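# Carry the C battery from desk to counter

## Task

Put the C battery, now on the desk, onto the counter; every carton on the desk must stay off the floor, and the robot must neither fall nor finish leaning.

## Robot and tools

Robot: a Rainbow Robotics RB-Y1 on a two-wheel base with rear casters; it drives forward/back and turns but cannot slide sideways. It has a folding torso (the lower part is called the leg), a head, and two seven-joint arms, each ending in a five-finger hand. The base is 0.58 m wide, reaches 0.10 m in front of the wheel axle and 0.57 m behind it, and sweeps a 0.58 m radius when turning in place. A loose object may occasionally get nudged by the scene.

Frames (metres): the base frame sits on the floor between the drive wheels, x forward, y left, z up. The chest, left_hand and right_hand readings are in this frame. The odometry frame is the base frame at scene start; base_odometry only counts wheel rotation (slip looks like travel, bumps can turn the robot unseen), heading in rad, positive left. lidar_m lists 12 rough distances, one per 30 degree sector, starting straight ahead and going counter-clockwise (4th left, 7th behind, 10th right); it sees only a slice 0.23 m above the floor, and "-" means nothing seen.

Tool move: one action plus optional "cameras" (head_camera, left_wrist_camera, right_wrist_camera or "all") and "blocking". An action is "base" and/or "joints" (optionally "min_time_s"), or "target" (optionally "min_time_s"). With no action it just reports state and images.
- base: one object {"x_m_s", "turn_rad_s", "for_s"}: velocities held for for_s seconds, then stopping (relative motion, not a place). x_m_s forward in m/s, 0.005 to 1.5 in magnitude or 0; turn_rad_s leftward in rad/s, 0.02 to 1.509 in magnitude or 0; for_s 0.1 to 5. Omitted velocities are 0. Acceleration is about 0.4 m/s² (turns 0.5 rad/s²), so distance is roughly speed times for_s, less for short commands.
- joints: a flat map of joint name to absolute target (radians for torso, arm and head joints; -1..1 scale for fingers). Torso: torso_squat_rad 0..1.2 (lowers chest), torso_shift_rad -0.3..0.6 (hips forward), torso_pitch_rad -0.2..1.4 (bow forward), torso_yaw_rad -1.5..1.5 (left positive; lift both arms outward at least 0.2 rad first). Combined torso limits also apply, e.g. squat + shift <= 1.52 and squat - shift + pitch <= 1.57. Arm joints per side: shoulder_pitch (negative swings forward/up), shoulder_roll (left positive outward 0..3.141, right negative outward -3.141..0), shoulder_yaw, elbow (-2.617..0.01, negative bends), forearm_roll, wrist_pitch, hand_roll. Head: head_pan_rad ±0.523 (left positive), head_tilt_rad -0.35..1.57 (down positive).
- Hand keys <side>_hand_little/ring/middle/index/thumb_bend: +1 straight, -1 curled. <side>_hand_thumb_turn: +1 beside palm, -1 opposite the fingers. <side>_hand_force_limit (-1..1, about 0 to 10 N, 15 N thumb) stops a closing motor; <side>_hand_speed (-0.96..1; -0.94 or lower for a gentle grip). These two are settings only and start nothing; a motor moves only when its own target changes. At start force_limit is 0 and speed -0.8. Wrapping a thing 0.035–0.065 m thick works with the thumb turned to -1; a grip holds about 0.3 kg.
- target: {"side": "left" or "right", "x", "y", "z" in m in the base frame (-3..3), "quat_wxyz" as printed in the hand lines}, an absolute hand pose for the hand point, which is 0.045 m in front of the palm; its +z runs along the fingers, +y out of the palm. It is solved once into joint angles, so the path arcs; split long moves. It cannot run while another move is still going.
- min_time_s (0.1..8): the shortest duration for arm, head and torso motions.
- blocking: true/omitted waits for everything to settle; false returns within ~0.5 s.

Other tools: wait {"seconds" 0..10, "cameras"} lets time pass, ending early once motions settle. stop {"cameras"} brakes all your motions. zoom_image {"camera", "region": [x0, y0, x1, y1]} pixels, at most 504 by 504, on the latest image (head 896x504, wrists 504x504). show_instructions shows the reference pages. finished_scene {"scene": 1} ends the scene for good; the battery must stay on the counter afterwards.

Reading results: "move" says done or the worst status. Hand status is "reached" (within 10 mm, 2 degrees), "short" with the error, or "refused" with a reason. Joint words: done, off_target, not_followed ("joint command not followed": an arm-collision check withheld it), time_out, contact_stop (torso only), limit_stop_at_<name> (a built-in guard, e.g. own body or motor_heat), torque_fault, stopped. Base "done" only means the speed was sent, even if blocked. Any uncommanded stop, or a refusal, cancels the rest of that reply's calls. on_its_own lists things the robot did by itself. <side>_hand_stopped_by gives six words (little, ring, middle, index, thumb_bend, thumb_turn): moving, target, force, stalled or fault; load_n values show grip force, dropping near 0 if the object slips out. motor_effort over ~30 at rest suggests a wheel is pushing something. Wrist force, joint torques and temperatures are raw and offset; MOTOR HOT appears at 65 °C, and 80 °C brakes the arm.

Avoid: driving hard into the desk or counter (the base does not stop, wheels may cut out, the robot can tip; the body can snag under edges); bowing or rising fast with arms or loads held forward; braking sharply while bowed; arms hitting or squeezing each other (a hard press ends the scene; keep shoulder rolls about 0.5 rad outward when both reach forward); pushing joints against furniture long enough to fault or overheat; knocking cartons off the desk; dropping the battery from height or letting go while it moves.

Each tool is called after "Request:" as name(argument=value, ...) on one line, values as JSON.

Reference images:

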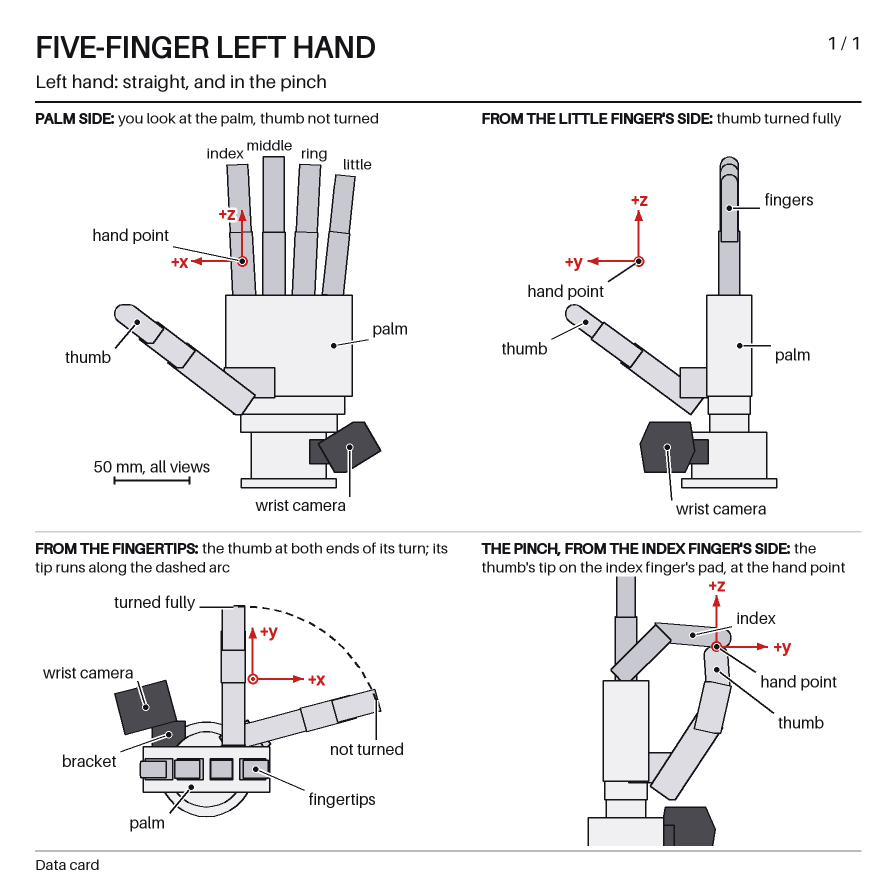

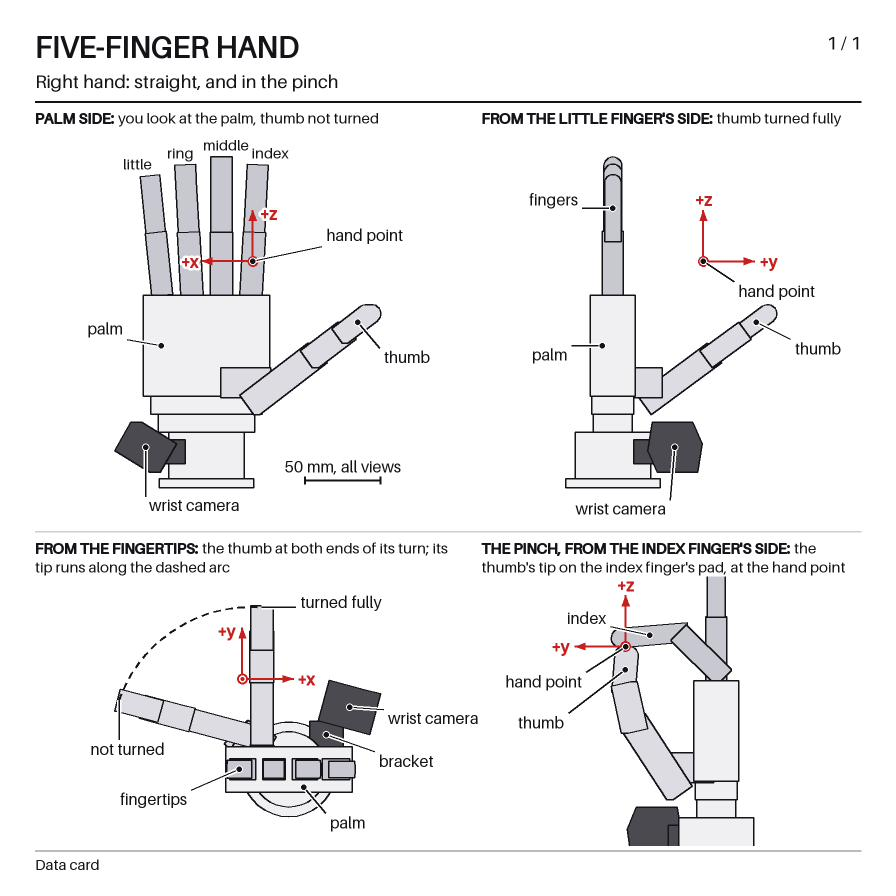

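## Session

Request:
move()

Scene clock: 0.00 s.
Joint torques (N m): no reading
External joint torques (N m): no reading
Motor temperatures (°C): left_arm=[31 30 28 33 35 33 37] | right_arm=[30 29 29 31 37 38 31]
Wrist force (N): no reading
Wrist torque (N m): no reading
Wrist force, peak (N): no reading
base_odometry: x=+0.000 y=+0.000 heading=+0.000
lidar_m: 2.33 2.30 2.80 2.49 2.40 2.51 2.60 2.50 2.61 2.29 2.22 2.33
base_status: not commanded
joint_positions: torso_squat_rad=+0.350 torso_shift_rad=+0.000 torso_pitch_rad=+0.000 torso_yaw_rad=+0.000 left_shoulder_pitch_rad=+0.043 left_shoulder_roll_rad=+0.030 left_shoulder_yaw_rad=+0.024 left_elbow_rad=-0.181 left_forearm_roll_rad=+0.005 left_wrist_pitch_rad=-0.017 left_hand_roll_rad=-0.009 right_shoulder_pitch_rad=-0.026 right_shoulder_roll_rad=-0.015 right_shoulder_yaw_rad=-0.043 right_elbow_rad=-0.211 right_forearm_roll_rad=+0.001 right_wrist_pitch_rad=+0.006 right_hand_roll_rad=-0.017 head_pan_rad=+0.000 head_tilt_rad=+0.400 left_hand_little=+1.000 left_hand_ring=+1.000 left_hand_middle=+1.000 left_hand_index=+1.000 left_hand_thumb_turn=+1.000 left_hand_thumb_bend=+1.000 left_hand_force_limit=+0.000 left_hand_speed=-0.800 right_hand_little=+1.000 right_hand_ring=+1.000 right_hand_middle=+1.000 right_hand_index=+1.000 right_hand_thumb_turn=+1.000 right_hand_thumb_bend=+1.000 right_hand_force_limit=+0.000 right_hand_speed=-0.800
joint_status: not commanded
wheel_motors_off: 0
left_hand_stopped_by: target,target,target,target,target,target
right_hand_stopped_by: target,target,target,target,target,target
left_little_load_n: 0.0
left_ring_load_n: 0.0
left_middle_load_n: 0.0
left_index_load_n: 0.0
left_thumb_bend_load_n: 0.0
left_thumb_turn_load_n: 0.0
right_little_load_n: 0.0
right_ring_load_n: 0.0
right_middle_load_n: 0.0
right_index_load_n: 0.0
right_thumb_bend_load_n: -0.5
right_thumb_turn_load_n: 0.0
motor_effort: left_wheel=+0 right_wheel=-1
chest: x=-0.2280 y=+0.0004 z=+1.2475 quat_wxyz=(+1.000, +0.000, +0.000, +0.000) (m; base frame)
left_hand: x=-0.2186 y=+0.2157 z=+0.5094 quat_wxyz=(+0.068, -0.716, +0.694, -0.043) (m; base frame)
right_hand: x=-0.1550 y=-0.2021 z=+0.5128 quat_wxyz=(+0.075, -0.685, +0.719, -0.087) (m; base frame)
pictures: head_camera, left_wrist_camera, right_wrist_camera

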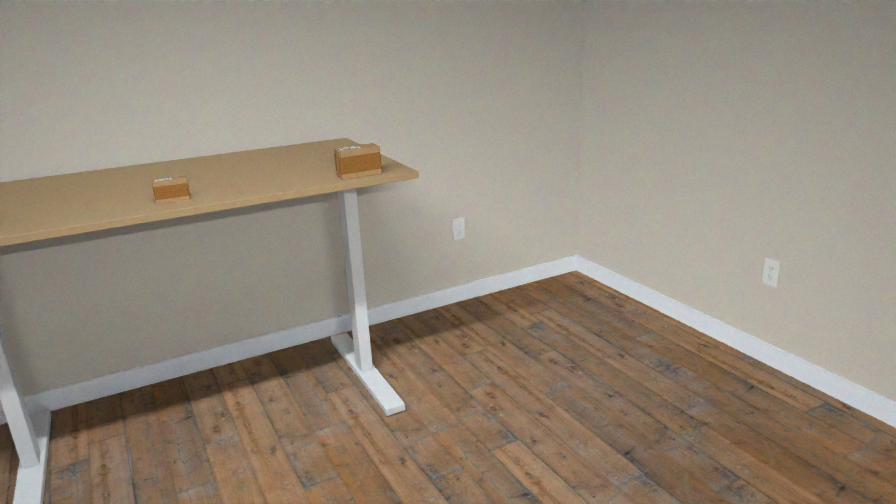

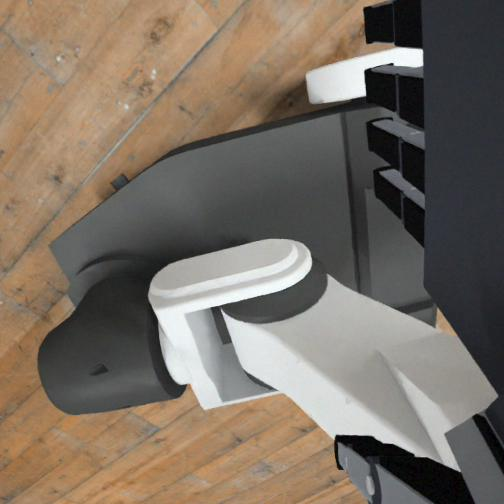

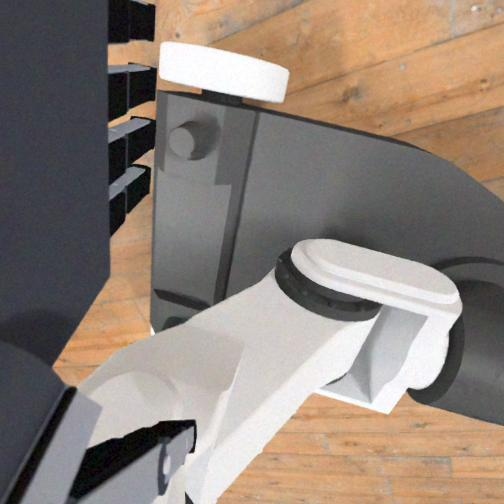

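Request:
move(joints={"head_pan_rad": 0.5}, cameras=["head_camera"])

Request:
move(joints={"head_pan_rad": -0.5}, cameras=["head_camera"])

Scene clock: 1.50 s.
Joint torques (N m): left_arm=[-0.34 1.81 0.29 -0.45 -0.03 -0.49 -0.27] | right_arm=[-3.15 -0.57 0.08 -1.19 0.13 -0.86 0.05]
External joint torques (N m): left_arm=[0.69 0.78 0.22 -0.1 -0.05 -0.09 -0.27] | right_arm=[-0.3 0.37 0.11 -0.04 0.08 -0.38 0.05]
Wrist force (N): left_arm=[5.4 3.4 8.8] | right_arm=[0.2 -1.0 4.8]
Wrist torque (N m): left_arm=[0.22 -0.51 0.45] | right_arm=[-0.37 -0.05 0.01]
Wrist force, peak (N): left_arm=[5.5 3.5 10.9] | right_arm=[0.4 -2.0 4.9]
move: done
base_odometry: x=+0.000 y=+0.000 heading=+0.000
lidar_m: 2.34 2.30 2.81 2.47 2.40 2.51 2.59 2.51 2.61 2.30 2.22 2.32
base_status: not commanded
joint_positions: torso_squat_rad=+0.350 torso_shift_rad=+0.000 torso_pitch_rad=+0.000 torso_yaw_rad=+0.000 left_shoulder_pitch_rad=+0.043 left_shoulder_roll_rad=+0.030 left_shoulder_yaw_rad=+0.024 left_elbow_rad=-0.181 left_forearm_roll_rad=+0.005 left_wrist_pitch_rad=-0.017 left_hand_roll_rad=-0.009 right_shoulder_pitch_rad=-0.026 right_shoulder_roll_rad=-0.015 right_shoulder_yaw_rad=-0.043 right_elbow_rad=-0.211 right_forearm_roll_rad=+0.001 right_wrist_pitch_rad=+0.006 right_hand_roll_rad=-0.017 head_pan_rad=+0.500 head_tilt_rad=+0.400 left_hand_little=+1.000 left_hand_ring=+1.000 left_hand_middle=+1.000 left_hand_index=+1.000 left_hand_thumb_turn=+1.000 left_hand_thumb_bend=+1.000 left_hand_force_limit=+0.000 left_hand_speed=-0.800 right_hand_little=+1.000 right_hand_ring=+1.000 right_hand_middle=+1.000 right_hand_index=+1.000 right_hand_thumb_turn=+1.000 right_hand_thumb_bend=+1.000 right_hand_force_limit=+0.000 right_hand_speed=-0.800
joint_status: all done
wheel_motors_off: 0
left_hand_stopped_by: target,target,target,target,target,target
right_hand_stopped_by: target,target,target,target,target,target
left_little_load_n: 0.0
left_ring_load_n: 0.0
left_middle_load_n: 0.0
left_index_load_n: 0.0
left_thumb_bend_load_n: 0.0
left_thumb_turn_load_n: 0.0
right_little_load_n: 0.0
right_ring_load_n: 0.0
right_middle_load_n: 0.0
right_index_load_n: 0.0
right_thumb_bend_load_n: 0.0
right_thumb_turn_load_n: 0.0
motor_effort: left_wheel=+0(4) right_wheel=+1(3)
chest: x=-0.2280 y=+0.0004 z=+1.2475 quat_wxyz=(+1.000, +0.000, +0.000, +0.000) (m; base frame)
left_hand: x=-0.2186 y=+0.2157 z=+0.5094 quat_wxyz=(+0.068, -0.716, +0.694, -0.043) (m; base frame)
right_hand: x=-0.1550 y=-0.2021 z=+0.5128 quat_wxyz=(+0.075, -0.685, +0.719, -0.087) (m; base frame)
pictures: head_camera

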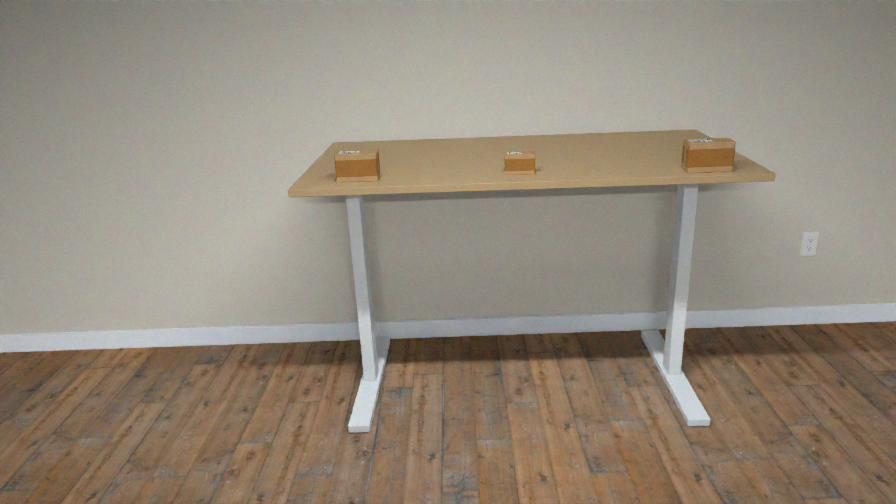

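Scene clock: 2.83 s.
Joint torques (N m): left_arm=[-0.7 1.92 0.34 -0.45 0.03 -0.4 -0.33] | right_arm=[-3.13 -0.79 -0.14 -1.39 0.08 -0.76 0.11]
External joint torques (N m): left_arm=[0.34 0.89 0.26 -0.1 0.02 0.01 -0.33] | right_arm=[-0.28 0.15 -0.12 -0.23 0.04 -0.28 0.11]
Wrist force (N): left_arm=[5.1 3.9 9.9] | right_arm=[0.0 -1.9 4.4]
Wrist torque (N m): left_arm=[0.23 -0.42 0.44] | right_arm=[-0.52 -0.01 -0.01]
Wrist force, peak (N): left_arm=[6.0 4.5 10.2] | right_arm=[0.2 -1.5 5.1]
move: done
base_odometry: x=+0.000 y=+0.000 heading=+0.000
lidar_m: 2.34 2.31 2.81 2.48 2.40 2.50 2.60 2.51 2.60 2.31 2.23 2.33
base_status: not commanded
joint_positions: torso_squat_rad=+0.350 torso_shift_rad=+0.000 torso_pitch_rad=+0.000 torso_yaw_rad=+0.000 left_shoulder_pitch_rad=+0.043 left_shoulder_roll_rad=+0.030 left_shoulder_yaw_rad=+0.024 left_elbow_rad=-0.181 left_forearm_roll_rad=+0.005 left_wrist_pitch_rad=-0.017 left_hand_roll_rad=-0.009 right_shoulder_pitch_rad=-0.026 right_shoulder_roll_rad=-0.015 right_shoulder_yaw_rad=-0.043 right_elbow_rad=-0.211 right_forearm_roll_rad=+0.001 right_wrist_pitch_rad=+0.006 right_hand_roll_rad=-0.017 head_pan_rad=-0.500 head_tilt_rad=+0.400 left_hand_little=+1.000 left_hand_ring=+1.000 left_hand_middle=+1.000 left_hand_index=+1.000 left_hand_thumb_turn=+1.000 left_hand_thumb_bend=+1.000 left_hand_force_limit=+0.000 left_hand_speed=-0.800 right_hand_little=+1.000 right_hand_ring=+1.000 right_hand_middle=+1.000 right_hand_index=+1.000 right_hand_thumb_turn=+1.000 right_hand_thumb_bend=+1.000 right_hand_force_limit=+0.000 right_hand_speed=-0.800
joint_status: all done
wheel_motors_off: 0
left_hand_stopped_by: target,target,target,target,target,target
right_hand_stopped_by: target,target,target,target,target,target
left_little_load_n: 0.0
left_ring_load_n: 0.0
left_middle_load_n: 0.0
left_index_load_n: 0.0
left_thumb_bend_load_n: 0.0
left_thumb_turn_load_n: 0.0
right_little_load_n: 0.0
right_ring_load_n: 0.0
right_middle_load_n: 0.0
right_index_load_n: -0.5
right_thumb_bend_load_n: -0.5
right_thumb_turn_load_n: 0.0
motor_effort: left_wheel=+1(2) right_wheel=+0(5)
chest: x=-0.2280 y=+0.0004 z=+1.2475 quat_wxyz=(+1.000, +0.000, +0.000, +0.000) (m; base frame)
left_hand: x=-0.2186 y=+0.2157 z=+0.5094 quat_wxyz=(+0.068, -0.716, +0.694, -0.043) (m; base frame)
right_hand: x=-0.1550 y=-0.2021 z=+0.5128 quat_wxyz=(+0.075, -0.685, +0.719, -0.087) (m; base frame)
pictures: head_camera

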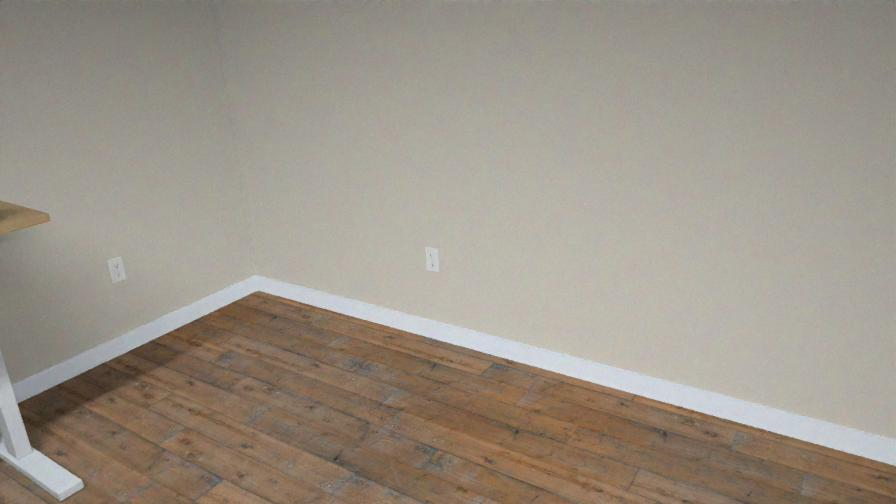

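Request:
move(joints={"head_pan_rad": 0.5}, base={"turn_rad_s": 0.7, "for_s": 1.0}, cameras=["head_camera"])

Scene clock: 5.27 s.
Joint torques (N m): left_arm=[-0.29 1.41 0.34 -0.37 -0.09 -0.28 -0.25] | right_arm=[-2.98 -0.68 -0.18 -1.2 0.22 -0.78 0.1]
External joint torques (N m): left_arm=[0.75 0.38 0.26 -0.02 -0.1 0.12 -0.25] | right_arm=[-0.14 0.25 -0.15 -0.04 0.18 -0.3 0.1]
Wrist force (N): left_arm=[5.6 3.8 9.4] | right_arm=[-0.1 -2.1 4.1]
Wrist torque (N m): left_arm=[0.27 -0.51 0.44] | right_arm=[-0.50 0.03 -0.06]
Wrist force, peak (N): left_arm=[5.3 4.2 10.6] | right_arm=[0.2 -1.5 5.2]
move: done
base_odometry: x=+0.000 y=+0.000 heading=+0.500
lidar_m: 2.30 2.79 2.47 2.40 2.48 2.63 2.50 2.59 2.32 2.23 2.31 2.34
base_status: done (sent for 1 of 1 s)
joint_positions: torso_squat_rad=+0.350 torso_shift_rad=+0.000 torso_pitch_rad=+0.000 torso_yaw_rad=+0.000 left_shoulder_pitch_rad=+0.043 left_shoulder_roll_rad=+0.030 left_shoulder_yaw_rad=+0.024 left_elbow_rad=-0.181 left_forearm_roll_rad=+0.005 left_wrist_pitch_rad=-0.017 left_hand_roll_rad=-0.009 right_shoulder_pitch_rad=-0.026 right_shoulder_roll_rad=-0.015 right_shoulder_yaw_rad=-0.043 right_elbow_rad=-0.211 right_forearm_roll_rad=+0.001 right_wrist_pitch_rad=+0.006 right_hand_roll_rad=-0.017 head_pan_rad=+0.500 head_tilt_rad=+0.400 left_hand_little=+1.000 left_hand_ring=+1.000 left_hand_middle=+1.000 left_hand_index=+1.000 left_hand_thumb_turn=+1.000 left_hand_thumb_bend=+1.000 left_hand_force_limit=+0.000 left_hand_speed=-0.800 right_hand_little=+1.000 right_hand_ring=+1.000 right_hand_middle=+1.000 right_hand_index=+1.000 right_hand_thumb_turn=+1.000 right_hand_thumb_bend=+1.000 right_hand_force_limit=+0.000 right_hand_speed=-0.800
joint_status: all done
wheel_motors_off: 0
left_hand_stopped_by: target,target,target,target,target,target
right_hand_stopped_by: target,target,target,target,target,target
left_little_load_n: 0.0
left_ring_load_n: 0.0
left_middle_load_n: 0.0
left_index_load_n: 0.0
left_thumb_bend_load_n: 0.0
left_thumb_turn_load_n: 0.0
right_little_load_n: 0.0
right_ring_load_n: 0.0
right_middle_load_n: 0.0
right_index_load_n: 0.0
right_thumb_bend_load_n: 0.0
right_thumb_turn_load_n: -0.5
motor_effort: left_wheel=-2(34) right_wheel=+3(33)
chest: x=-0.2280 y=+0.0003 z=+1.2475 quat_wxyz=(+1.000, +0.000, +0.000, +0.000) (m; base frame)
left_hand: x=-0.2186 y=+0.2157 z=+0.5095 quat_wxyz=(+0.068, -0.716, +0.694, -0.043) (m; base frame)
right_hand: x=-0.1550 y=-0.2021 z=+0.5128 quat_wxyz=(+0.075, -0.685, +0.719, -0.087) (m; base frame)
pictures: head_camera

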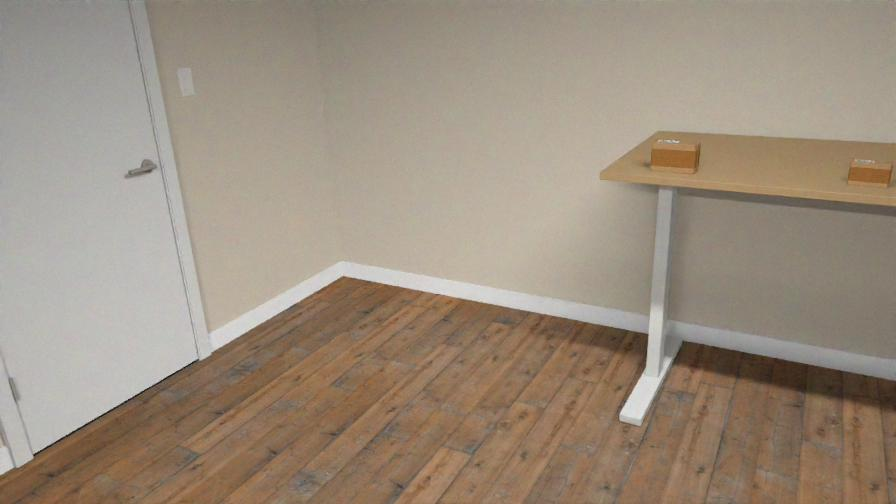

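Request:
move(base={"turn_rad_s": 1.0, "for_s": 1.6}, cameras=["head_camera"])

Request:
move(base={"turn_rad_s": 1.0, "for_s": 1.0}, cameras=["head_camera"])

Scene clock: 8.90 s.
Joint torques (N m): left_arm=[0.23 1.65 0.16 0.09 0 -0.4 -0.12] | right_arm=[-2.68 -0.63 0.13 -1.31 0.19 -0.88 0.06]
External joint torques (N m): left_arm=[1.27 0.62 0.08 0.44 -0.02 0.01 -0.12] | right_arm=[0.17 0.3 0.16 -0.16 0.14 -0.4 0.06]
Wrist force (N): left_arm=[5.3 4.2 10.0] | right_arm=[0.2 -1.4 3.9]
Wrist torque (N m): left_arm=[0.24 -0.46 0.43] | right_arm=[-0.39 -0.02 0.02]
Wrist force, peak (N): left_arm=[5.5 4.8 10.2] | right_arm=[0.3 -2.1 5.1]
move: done
base_odometry: x=+0.000 y=+0.000 heading=+1.779
lidar_m: 2.38 2.38 2.71 2.53 2.53 2.66 2.22 2.22 2.54 2.34 2.30 2.79
base_status: done (sent for 1.6 of 1.6 s)
joint_positions: torso_squat_rad=+0.350 torso_shift_rad=+0.000 torso_pitch_rad=+0.000 torso_yaw_rad=+0.000 left_shoulder_pitch_rad=+0.043 left_shoulder_roll_rad=+0.030 left_shoulder_yaw_rad=+0.024 left_elbow_rad=-0.181 left_forearm_roll_rad=+0.005 left_wrist_pitch_rad=-0.017 left_hand_roll_rad=-0.009 right_shoulder_pitch_rad=-0.026 right_shoulder_roll_rad=-0.015 right_shoulder_yaw_rad=-0.043 right_elbow_rad=-0.211 right_forearm_roll_rad=+0.001 right_wrist_pitch_rad=+0.006 right_hand_roll_rad=-0.017 head_pan_rad=+0.500 head_tilt_rad=+0.400 left_hand_little=+1.000 left_hand_ring=+1.000 left_hand_middle=+1.000 left_hand_index=+1.000 left_hand_thumb_turn=+1.000 left_hand_thumb_bend=+1.000 left_hand_force_limit=+0.000 left_hand_speed=-0.800 right_hand_little=+1.000 right_hand_ring=+1.000 right_hand_middle=+1.000 right_hand_index=+1.000 right_hand_thumb_turn=+1.000 right_hand_thumb_bend=+1.000 right_hand_force_limit=+0.000 right_hand_speed=-0.800
joint_status: not commanded
wheel_motors_off: 0
left_hand_stopped_by: target,target,target,target,target,target
right_hand_stopped_by: target,target,target,target,target,target
left_little_load_n: 0.0
left_ring_load_n: 0.0
left_middle_load_n: 0.0
left_index_load_n: 0.0
left_thumb_bend_load_n: 0.0
left_thumb_turn_load_n: 0.0
right_little_load_n: 0.0
right_ring_load_n: 0.0
right_middle_load_n: 0.0
right_index_load_n: 0.0
right_thumb_bend_load_n: 0.0
right_thumb_turn_load_n: 0.0
motor_effort: left_wheel=+1(21) right_wheel=+10(35)
chest: x=-0.2280 y=+0.0003 z=+1.2475 quat_wxyz=(+1.000, +0.000, +0.000, +0.000) (m; base frame)
left_hand: x=-0.2186 y=+0.2157 z=+0.5095 quat_wxyz=(+0.068, -0.716, +0.694, -0.043) (m; base frame)
right_hand: x=-0.1550 y=-0.2021 z=+0.5128 quat_wxyz=(+0.075, -0.685, +0.719, -0.087) (m; base frame)
pictures: head_camera

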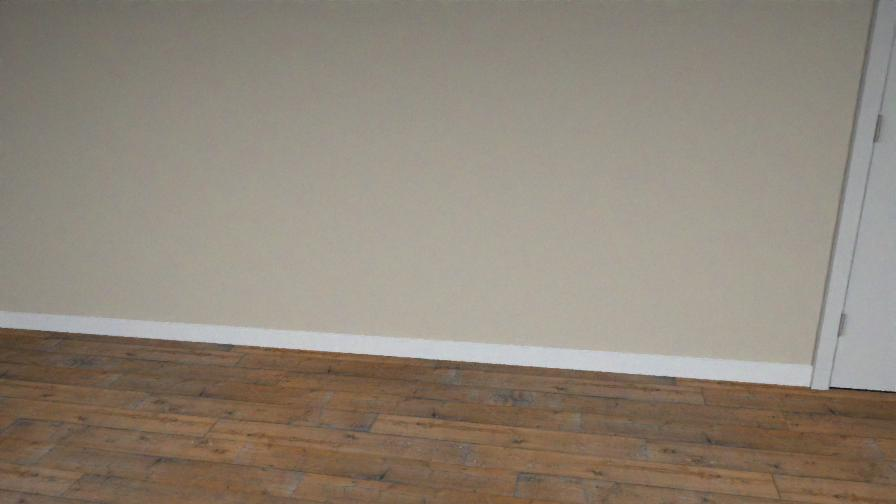

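Scene clock: 11.27 s.
Joint torques (N m): left_arm=[-0.22 1.9 0.16 -0.05 0.01 -0.35 -0.13] | right_arm=[-2.86 -0.69 0.18 -1.21 0.17 -0.71 0]
External joint torques (N m): left_arm=[0.82 0.87 0.08 0.3 -0.01 0.05 -0.13] | right_arm=[-0.01 0.24 0.21 -0.05 0.13 -0.23 0]
Wrist force (N): left_arm=[5.7 4.1 9.7] | right_arm=[0.3 -1.4 4.6]
Wrist torque (N m): left_arm=[0.30 -0.52 0.46] | right_arm=[-0.42 -0.07 0.01]
Wrist force, peak (N): left_arm=[5.8 4.4 10.7] | right_arm=[0.0 -1.6 5.2]
move: done
base_odometry: x=+0.000 y=+0.000 heading=+2.279
lidar_m: 2.38 2.67 2.51 2.50 2.68 2.26 2.24 2.50 2.34 2.31 2.83 2.39
base_status: done (sent for 1 of 1 s)
joint_positions: torso_squat_rad=+0.350 torso_shift_rad=+0.000 torso_pitch_rad=+0.000 torso_yaw_rad=+0.000 left_shoulder_pitch_rad=+0.043 left_shoulder_roll_rad=+0.030 left_shoulder_yaw_rad=+0.024 left_elbow_rad=-0.181 left_forearm_roll_rad=+0.005 left_wrist_pitch_rad=-0.017 left_hand_roll_rad=-0.009 right_shoulder_pitch_rad=-0.026 right_shoulder_roll_rad=-0.015 right_shoulder_yaw_rad=-0.043 right_elbow_rad=-0.211 right_forearm_roll_rad=+0.001 right_wrist_pitch_rad=+0.006 right_hand_roll_rad=-0.017 head_pan_rad=+0.500 head_tilt_rad=+0.400 left_hand_little=+1.000 left_hand_ring=+1.000 left_hand_middle=+1.000 left_hand_index=+1.000 left_hand_thumb_turn=+1.000 left_hand_thumb_bend=+1.000 left_hand_force_limit=+0.000 left_hand_speed=-0.800 right_hand_little=+1.000 right_hand_ring=+1.000 right_hand_middle=+1.000 right_hand_index=+1.000 right_hand_thumb_turn=+1.000 right_hand_thumb_bend=+1.000 right_hand_force_limit=+0.000 right_hand_speed=-0.800
joint_status: not commanded
wheel_motors_off: 0
left_hand_stopped_by: target,target,target,target,target,target
right_hand_stopped_by: target,target,target,target,target,target
left_little_load_n: 0.0
left_ring_load_n: 0.0
left_middle_load_n: 0.0
left_index_load_n: 0.0
left_thumb_bend_load_n: 0.0
left_thumb_turn_load_n: 0.0
right_little_load_n: -0.5
right_ring_load_n: 0.0
right_middle_load_n: 0.0
right_index_load_n: 0.0
right_thumb_bend_load_n: 0.0
right_thumb_turn_load_n: 0.0
motor_effort: left_wheel=+1(20) right_wheel=+11(32)
chest: x=-0.2280 y=+0.0003 z=+1.2475 quat_wxyz=(+1.000, +0.000, +0.000, +0.000) (m; base frame)
left_hand: x=-0.2186 y=+0.2157 z=+0.5095 quat_wxyz=(+0.068, -0.716, +0.694, -0.043) (m; base frame)
right_hand: x=-0.1550 y=-0.2021 z=+0.5128 quat_wxyz=(+0.075, -0.685, +0.719, -0.087) (m; base frame)
pictures: head_camera

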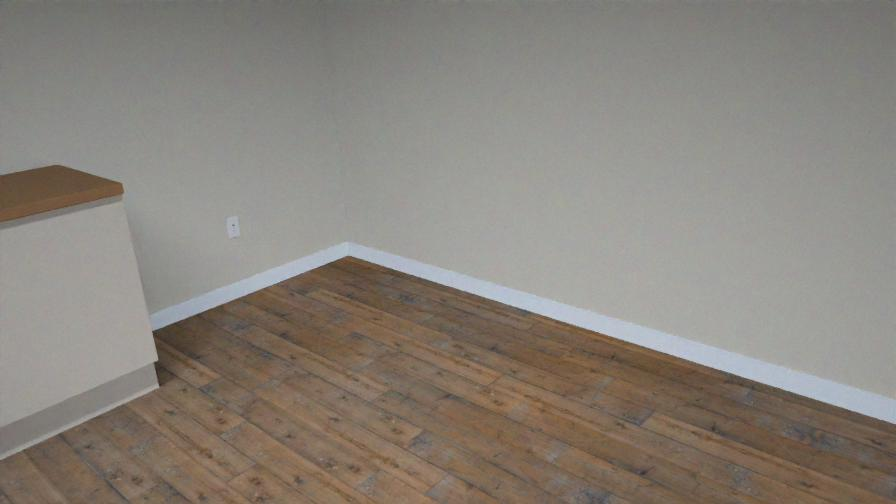

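Request:
move(base={"turn_rad_s": 1.0, "for_s": 1.3}, joints={"head_pan_rad": 0.4}, cameras=["head_camera"])

Scene clock: 14.30 s.
Joint torques (N m): left_arm=[0.16 1.61 -0.07 -0.24 0.18 -0.46 0] | right_arm=[-2.88 -0.34 0.03 -1.25 0.17 -0.78 0.12]
External joint torques (N m): left_arm=[1.2 0.57 -0.15 0.11 0.16 -0.05 0] | right_arm=[-0.04 0.59 0.06 -0.09 0.12 -0.3 0.12]
Wrist force (N): left_arm=[6.1 3.2 9.6] | right_arm=[-0.3 -1.3 4.1]
Wrist torque (N m): left_arm=[0.18 -0.60 0.53] | right_arm=[-0.34 0.06 -0.04]
Wrist force, peak (N): left_arm=[6.1 4.0 10.4] | right_arm=[0.3 -1.5 5.2]
move: done
base_odometry: x=+0.000 y=+0.000 heading=+3.123
lidar_m: 2.60 2.50 2.58 2.33 2.24 2.34 2.34 2.30 2.80 2.47 2.39 2.48
base_status: done (sent for 1.3 of 1.3 s)
joint_positions: torso_squat_rad=+0.350 torso_shift_rad=+0.000 torso_pitch_rad=+0.000 torso_yaw_rad=+0.000 left_shoulder_pitch_rad=+0.043 left_shoulder_roll_rad=+0.030 left_shoulder_yaw_rad=+0.024 left_elbow_rad=-0.181 left_forearm_roll_rad=+0.005 left_wrist_pitch_rad=-0.017 left_hand_roll_rad=-0.009 right_shoulder_pitch_rad=-0.026 right_shoulder_roll_rad=-0.015 right_shoulder_yaw_rad=-0.043 right_elbow_rad=-0.211 right_forearm_roll_rad=+0.001 right_wrist_pitch_rad=+0.006 right_hand_roll_rad=-0.017 head_pan_rad=+0.400 head_tilt_rad=+0.400 left_hand_little=+1.000 left_hand_ring=+1.000 left_hand_middle=+1.000 left_hand_index=+1.000 left_hand_thumb_turn=+1.000 left_hand_thumb_bend=+1.000 left_hand_force_limit=+0.000 left_hand_speed=-0.800 right_hand_little=+1.000 right_hand_ring=+1.000 right_hand_middle=+1.000 right_hand_index=+1.000 right_hand_thumb_turn=+1.000 right_hand_thumb_bend=+1.000 right_hand_force_limit=+0.000 right_hand_speed=-0.800
joint_status: all done
wheel_motors_off: 0
left_hand_stopped_by: target,target,target,target,target,target
right_hand_stopped_by: target,target,target,target,target,target
left_little_load_n: 0.0
left_ring_load_n: 0.0
left_middle_load_n: 0.0
left_index_load_n: 0.0
left_thumb_bend_load_n: 0.0
left_thumb_turn_load_n: 0.0
right_little_load_n: 0.0
right_ring_load_n: 0.0
right_middle_load_n: 0.0
right_index_load_n: 0.0
right_thumb_bend_load_n: 0.0
right_thumb_turn_load_n: 0.0
motor_effort: left_wheel=+1(19) right_wheel=+9(34)
chest: x=-0.2280 y=+0.0003 z=+1.2475 quat_wxyz=(+1.000, +0.000, +0.000, +0.000) (m; base frame)
left_hand: x=-0.2186 y=+0.2157 z=+0.5095 quat_wxyz=(+0.068, -0.716, +0.694, -0.043) (m; base frame)
right_hand: x=-0.1550 y=-0.2021 z=+0.5128 quat_wxyz=(+0.075, -0.685, +0.719, -0.087) (m; base frame)
pictures: head_camera

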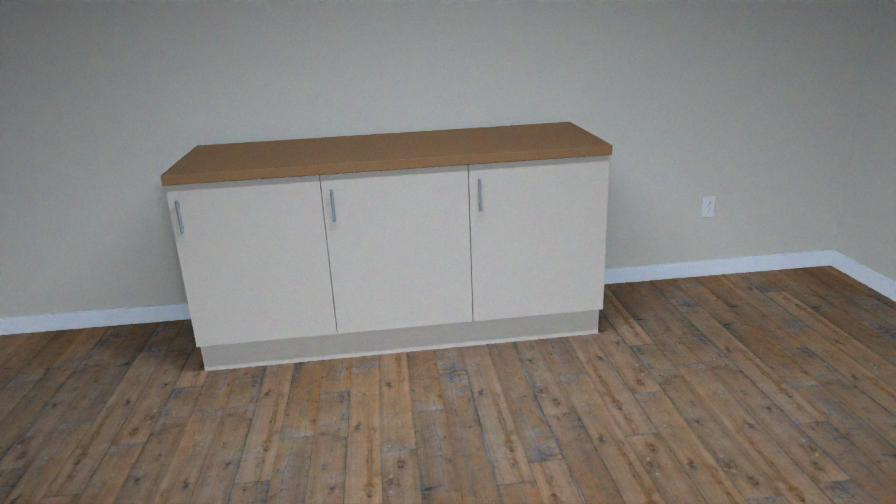

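Request:
move(base={"turn_rad_s": -1.2, "for_s": 2.13}, joints={"head_pan_rad": 0.0}, cameras=["head_camera"])

Scene clock: 19.07 s.
Joint torques (N m): left_arm=[-0.2 2.06 0.37 -0.33 -0.03 -0.4 -0.2] | right_arm=[-2.76 -0.6 0.2 -1.11 0.13 -0.75 0.12]
External joint torques (N m): left_arm=[0.85 1.03 0.29 0.02 -0.04 0 -0.2] | right_arm=[0.09 0.35 0.23 0.05 0.08 -0.27 0.12]
Wrist force (N): left_arm=[5.7 4.0 9.5] | right_arm=[0.5 -1.6 4.3]
Wrist torque (N m): left_arm=[0.27 -0.51 0.45] | right_arm=[-0.42 -0.09 0.00]
Wrist force, peak (N): left_arm=[5.7 4.4 10.2] | right_arm=[0.3 -1.9 5.2]
move: done
base_odometry: x=+0.000 y=+0.000 heading=+0.848
lidar_m: 2.30 2.62 2.38 2.40 2.94 2.52 2.54 2.47 2.21 2.23 2.72 2.33
base_status: done (sent for 2.13 of 2.13 s)
joint_positions: torso_squat_rad=+0.350 torso_shift_rad=+0.000 torso_pitch_rad=+0.000 torso_yaw_rad=+0.000 left_shoulder_pitch_rad=+0.043 left_shoulder_roll_rad=+0.030 left_shoulder_yaw_rad=+0.024 left_elbow_rad=-0.181 left_forearm_roll_rad=+0.005 left_wrist_pitch_rad=-0.017 left_hand_roll_rad=-0.009 right_shoulder_pitch_rad=-0.026 right_shoulder_roll_rad=-0.015 right_shoulder_yaw_rad=-0.043 right_elbow_rad=-0.211 right_forearm_roll_rad=+0.001 right_wrist_pitch_rad=+0.006 right_hand_roll_rad=-0.017 head_pan_rad=+0.000 head_tilt_rad=+0.400 left_hand_little=+1.000 left_hand_ring=+1.000 left_hand_middle=+1.000 left_hand_index=+1.000 left_hand_thumb_turn=+1.000 left_hand_thumb_bend=+1.000 left_hand_force_limit=+0.000 left_hand_speed=-0.800 right_hand_little=+1.000 right_hand_ring=+1.000 right_hand_middle=+1.000 right_hand_index=+1.000 right_hand_thumb_turn=+1.000 right_hand_thumb_bend=+1.000 right_hand_force_limit=+0.000 right_hand_speed=-0.800
joint_status: all done
wheel_motors_off: 0
left_hand_stopped_by: target,target,target,target,target,target
right_hand_stopped_by: target,target,target,target,target,target
left_little_load_n: 0.5
left_ring_load_n: 0.5
left_middle_load_n: -0.5
left_index_load_n: 0.0
left_thumb_bend_load_n: 0.0
left_thumb_turn_load_n: 0.0
right_little_load_n: 0.0
right_ring_load_n: 0.0
right_middle_load_n: 0.0
right_index_load_n: 0.0
right_thumb_bend_load_n: 0.0
right_thumb_turn_load_n: 0.0
motor_effort: left_wheel=+7(39) right_wheel=+5(32)
chest: x=-0.2281 y=+0.0003 z=+1.2475 quat_wxyz=(+1.000, +0.000, +0.000, +0.000) (m; base frame)
left_hand: x=-0.2187 y=+0.2157 z=+0.5094 quat_wxyz=(+0.068, -0.716, +0.694, -0.043) (m; base frame)
right_hand: x=-0.1550 y=-0.2021 z=+0.5128 quat_wxyz=(+0.075, -0.685, +0.719, -0.087) (m; base frame)
pictures: head_camera

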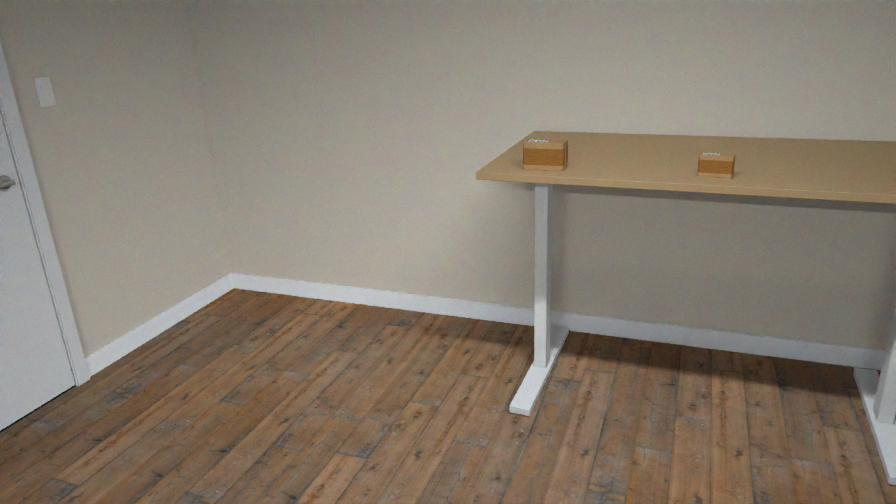

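Request:
move(base={"turn_rad_s": -0.5, "for_s": 0.7}, joints={"torso_squat_rad": 0.0}, cameras=["head_camera"])

Request:
zoom_image(camera="head_camera", region=[200, 100, 500, 270])

Request:
zoom_image(camera="head_camera", region=[480, 100, 780, 270])

Scene clock: 21.10 s.
Joint torques (N m): left_arm=[-0.54 1.57 0.48 -0.28 0.04 -0.43 -0.26] | right_arm=[-2.86 -0.63 0.17 -1.08 0.27 -0.78 0.17]
External joint torques (N m): left_arm=[0.5 0.55 0.4 0.07 0.03 -0.02 -0.26] | right_arm=[-0.01 0.31 0.2 0.07 0.22 -0.31 0.17]
Wrist force (N): left_arm=[5.3 4.0 9.9] | right_arm=[0.6 -1.2 4.3]
Wrist torque (N m): left_arm=[0.32 -0.39 0.42] | right_arm=[-0.40 -0.10 0.02]
Wrist force, peak (N): left_arm=[5.4 3.7 10.7] | right_arm=[0.7 -1.6 5.2]
move: done
base_odometry: x=+0.000 y=+0.000 heading=+0.603
lidar_m: 2.30 2.89 2.42 2.40 2.58 2.57 2.50 2.87 2.25 2.22 2.37 2.34
base_status: done (sent for 0.7 of 0.7 s)
joint_positions: torso_squat_rad=+0.000 torso_shift_rad=+0.000 torso_pitch_rad=+0.000 torso_yaw_rad=+0.000 left_shoulder_pitch_rad=+0.043 left_shoulder_roll_rad=+0.030 left_shoulder_yaw_rad=+0.024 left_elbow_rad=-0.181 left_forearm_roll_rad=+0.005 left_wrist_pitch_rad=-0.017 left_hand_roll_rad=-0.009 right_shoulder_pitch_rad=-0.026 right_shoulder_roll_rad=-0.015 right_shoulder_yaw_rad=-0.043 right_elbow_rad=-0.211 right_forearm_roll_rad=+0.001 right_wrist_pitch_rad=+0.006 right_hand_roll_rad=-0.017 head_pan_rad=+0.000 head_tilt_rad=+0.400 left_hand_little=+1.000 left_hand_ring=+1.000 left_hand_middle=+1.000 left_hand_index=+1.000 left_hand_thumb_turn=+1.000 left_hand_thumb_bend=+1.000 left_hand_force_limit=+0.000 left_hand_speed=-0.800 right_hand_little=+1.000 right_hand_ring=+1.000 right_hand_middle=+1.000 right_hand_index=+1.000 right_hand_thumb_turn=+1.000 right_hand_thumb_bend=+1.000 right_hand_force_limit=+0.000 right_hand_speed=-0.800
joint_status: all done
wheel_motors_off: 0
left_hand_stopped_by: target,target,target,target,target,target
right_hand_stopped_by: target,target,target,target,target,target
left_little_load_n: 0.0
left_ring_load_n: 0.0
left_middle_load_n: 0.0
left_index_load_n: 0.5
left_thumb_bend_load_n: 0.0
left_thumb_turn_load_n: 0.0
right_little_load_n: 0.0
right_ring_load_n: 0.0
right_middle_load_n: 0.0
right_index_load_n: 0.0
right_thumb_bend_load_n: 0.0
right_thumb_turn_load_n: 0.0
motor_effort: left_wheel=+12(29) right_wheel=+3(26)
chest: x=-0.2279 y=+0.0004 z=+1.2899 quat_wxyz=(+1.000, +0.000, +0.000, +0.000) (m; base frame)
left_hand: x=-0.2187 y=+0.2157 z=+0.5519 quat_wxyz=(+0.068, -0.716, +0.694, -0.043) (m; base frame)
right_hand: x=-0.1550 y=-0.2021 z=+0.5552 quat_wxyz=(+0.075, -0.685, +0.719, -0.087) (m; base frame)
pictures: head_camera

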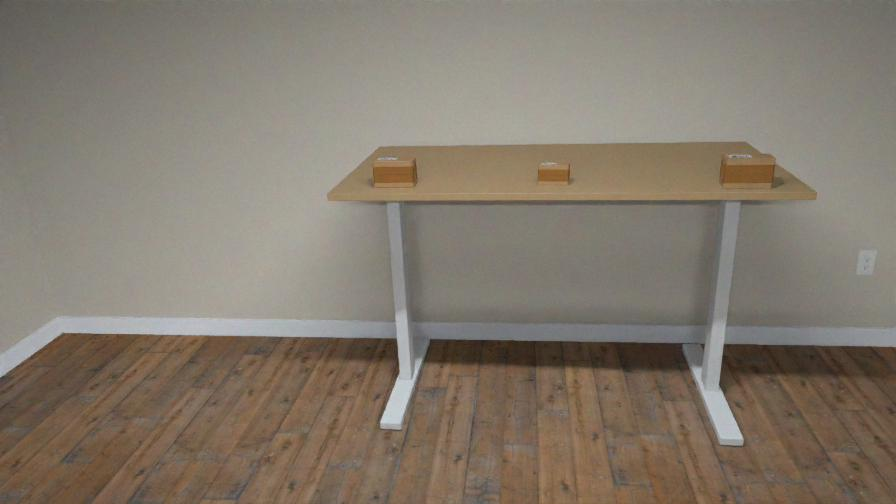

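Scaled by 1.680.

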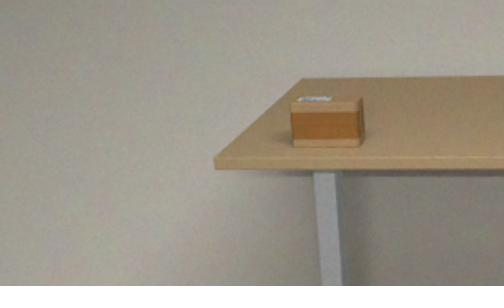

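Scaled by 1.680.

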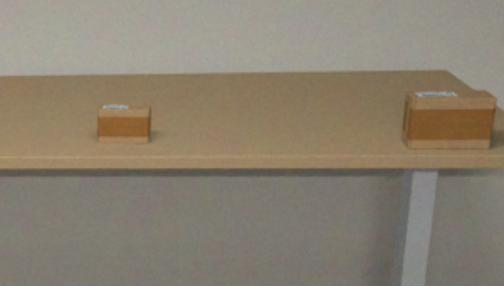

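Request:
zoom_image(camera="head_camera", region=[700, 135, 800, 205])

Request:
zoom_image(camera="head_camera", region=[350, 135, 450, 205])

Request:
zoom_image(camera="head_camera", region=[510, 135, 610, 205])

Scaled by 5.040.

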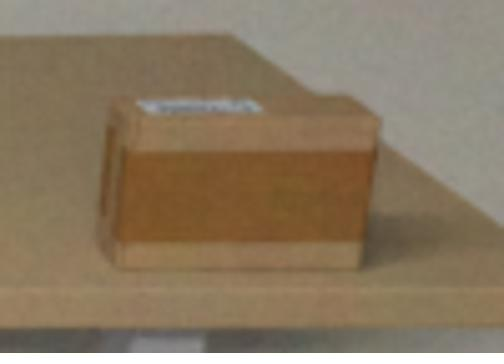

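Scaled by 5.040.

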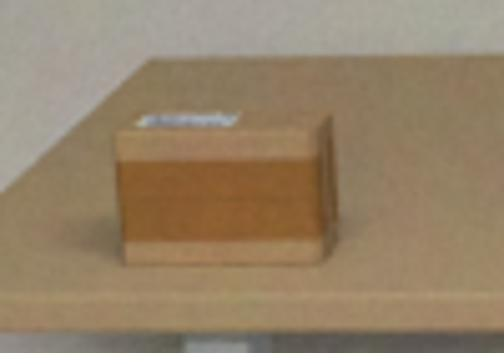

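Scaled by 5.040.

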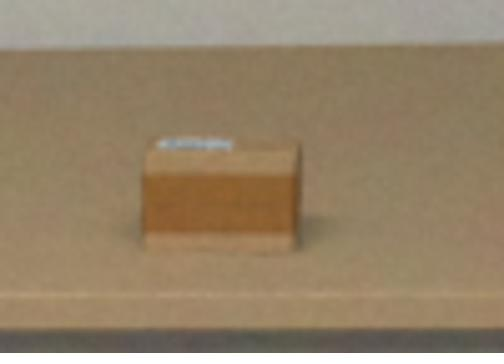

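Request:
move(base={"x_m_s": 0.4, "for_s": 2.6}, joints={"head_tilt_rad": 0.6, "head_pan_rad": -0.15}, cameras=["head_camera"])

Scene clock: 25.57 s.
Joint torques (N m): left_arm=[0.2 1.35 0.22 -0.35 0.09 -0.32 -0.14] | right_arm=[-2.71 -0.71 -0.25 -1.2 0.11 -0.77 0.08]
External joint torques (N m): left_arm=[1.24 0.33 0.14 -0.01 0.08 0.08 -0.14] | right_arm=[0.13 0.23 -0.22 -0.05 0.06 -0.29 0.08]
Wrist force (N): left_arm=[5.7 3.6 9.4] | right_arm=[0.5 -1.8 3.9]
Wrist torque (N m): left_arm=[0.29 -0.53 0.46] | right_arm=[-0.49 -0.12 -0.01]
Wrist force, peak (N): left_arm=[5.4 4.4 10.7] | right_arm=[0.9 -1.5 5.2]
move: done
base_odometry: x=+0.856 y=+0.590 heading=+0.603
lidar_m: 1.27 1.78 2.29 2.28 2.46 3.62 3.54 3.01 2.36 2.33 2.15 1.45
base_status: done (sent for 2.6 of 2.6 s)
joint_positions: torso_squat_rad=+0.000 torso_shift_rad=+0.000 torso_pitch_rad=+0.000 torso_yaw_rad=+0.000 left_shoulder_pitch_rad=+0.043 left_shoulder_roll_rad=+0.030 left_shoulder_yaw_rad=+0.024 left_elbow_rad=-0.181 left_forearm_roll_rad=+0.005 left_wrist_pitch_rad=-0.017 left_hand_roll_rad=-0.009 right_shoulder_pitch_rad=-0.026 right_shoulder_roll_rad=-0.015 right_shoulder_yaw_rad=-0.043 right_elbow_rad=-0.211 right_forearm_roll_rad=+0.001 right_wrist_pitch_rad=+0.006 right_hand_roll_rad=-0.017 head_pan_rad=-0.150 head_tilt_rad=+0.600 left_hand_little=+1.000 left_hand_ring=+1.000 left_hand_middle=+1.000 left_hand_index=+1.000 left_hand_thumb_turn=+1.000 left_hand_thumb_bend=+1.000 left_hand_force_limit=+0.000 left_hand_speed=-0.800 right_hand_little=+1.000 right_hand_ring=+1.000 right_hand_middle=+1.000 right_hand_index=+1.000 right_hand_thumb_turn=+1.000 right_hand_thumb_bend=+1.000 right_hand_force_limit=+0.000 right_hand_speed=-0.800
joint_status: all done
wheel_motors_off: 0
left_hand_stopped_by: target,target,target,target,target,target
right_hand_stopped_by: target,target,target,target,target,target
left_little_load_n: 0.0
left_ring_load_n: 0.5
left_middle_load_n: 0.0
left_index_load_n: 0.0
left_thumb_bend_load_n: 0.0
left_thumb_turn_load_n: 0.0
right_little_load_n: 0.0
right_ring_load_n: 0.0
right_middle_load_n: 0.0
right_index_load_n: 0.0
right_thumb_bend_load_n: -0.5
right_thumb_turn_load_n: 0.0
motor_effort: left_wheel=-2(38) right_wheel=+2(35)
chest: x=-0.2280 y=+0.0004 z=+1.2899 quat_wxyz=(+1.000, +0.000, +0.000, +0.000) (m; base frame)
left_hand: x=-0.2185 y=+0.2157 z=+0.5519 quat_wxyz=(+0.068, -0.716, +0.694, -0.043) (m; base frame)
right_hand: x=-0.1550 y=-0.2021 z=+0.5552 quat_wxyz=(+0.075, -0.685, +0.719, -0.087) (m; base frame)
pictures: head_camera

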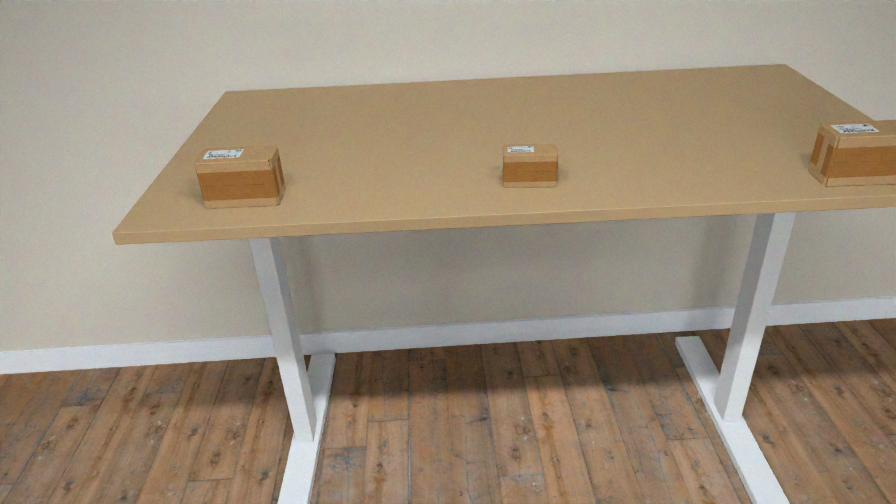

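Request:
move(joints={"head_tilt_rad": 0.6, "head_pan_rad": -0.5}, cameras=["head_camera"])

Request:
zoom_image(camera="head_camera", region=[500, 60, 800, 230])

Scene clock: 26.47 s.
Joint torques (N m): left_arm=[-0.18 1.83 0.37 -0.31 -0.17 -0.18 -0.27] | right_arm=[-3.1 -0.79 -0.27 -1.14 0.18 -0.72 0.04]
External joint torques (N m): left_arm=[0.86 0.8 0.29 0.04 -0.19 0.22 -0.27] | right_arm=[-0.26 0.15 -0.24 0.01 0.14 -0.24 0.05]
Wrist force (N): left_arm=[5.8 3.9 10.1] | right_arm=[0.5 -2.0 4.6]
Wrist torque (N m): left_arm=[0.26 -0.51 0.47] | right_arm=[-0.53 -0.11 0.01]
Wrist force, peak (N): left_arm=[5.5 4.5 10.3] | right_arm=[-0.1 -1.6 5.0]
move: done
base_odometry: x=+0.856 y=+0.590 heading=+0.603
lidar_m: 1.28 1.79 2.30 2.28 2.48 3.62 3.54 3.01 2.36 2.32 2.15 1.45
base_status: not commanded
joint_positions: torso_squat_rad=+0.000 torso_shift_rad=+0.000 torso_pitch_rad=+0.000 torso_yaw_rad=+0.000 left_shoulder_pitch_rad=+0.043 left_shoulder_roll_rad=+0.030 left_shoulder_yaw_rad=+0.024 left_elbow_rad=-0.181 left_forearm_roll_rad=+0.005 left_wrist_pitch_rad=-0.017 left_hand_roll_rad=-0.009 right_shoulder_pitch_rad=-0.026 right_shoulder_roll_rad=-0.015 right_shoulder_yaw_rad=-0.043 right_elbow_rad=-0.211 right_forearm_roll_rad=+0.001 right_wrist_pitch_rad=+0.006 right_hand_roll_rad=-0.017 head_pan_rad=-0.500 head_tilt_rad=+0.600 left_hand_little=+1.000 left_hand_ring=+1.000 left_hand_middle=+1.000 left_hand_index=+1.000 left_hand_thumb_turn=+1.000 left_hand_thumb_bend=+1.000 left_hand_force_limit=+0.000 left_hand_speed=-0.800 right_hand_little=+1.000 right_hand_ring=+1.000 right_hand_middle=+1.000 right_hand_index=+1.000 right_hand_thumb_turn=+1.000 right_hand_thumb_bend=+1.000 right_hand_force_limit=+0.000 right_hand_speed=-0.800
joint_status: all done
wheel_motors_off: 0
left_hand_stopped_by: target,target,target,target,target,target
right_hand_stopped_by: target,target,target,target,target,target
left_little_load_n: 0.0
left_ring_load_n: -0.5
left_middle_load_n: 0.0
left_index_load_n: 0.0
left_thumb_bend_load_n: 0.0
left_thumb_turn_load_n: 0.0
right_little_load_n: -0.5
right_ring_load_n: 0.0
right_middle_load_n: 0.0
right_index_load_n: 0.0
right_thumb_bend_load_n: -0.5
right_thumb_turn_load_n: 0.0
motor_effort: left_wheel=-1(4) right_wheel=+1(5)
chest: x=-0.2280 y=+0.0004 z=+1.2899 quat_wxyz=(+1.000, +0.000, +0.000, +0.000) (m; base frame)
left_hand: x=-0.2185 y=+0.2157 z=+0.5519 quat_wxyz=(+0.068, -0.716, +0.694, -0.043) (m; base frame)
right_hand: x=-0.1550 y=-0.2021 z=+0.5552 quat_wxyz=(+0.075, -0.685, +0.719, -0.087) (m; base frame)
pictures: head_camera

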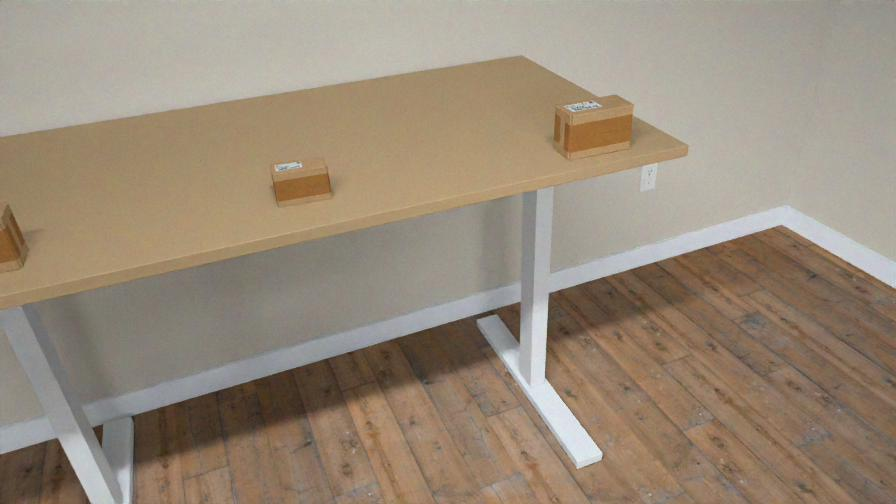

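Scaled by 1.680.

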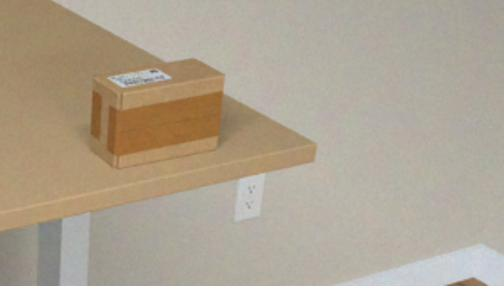

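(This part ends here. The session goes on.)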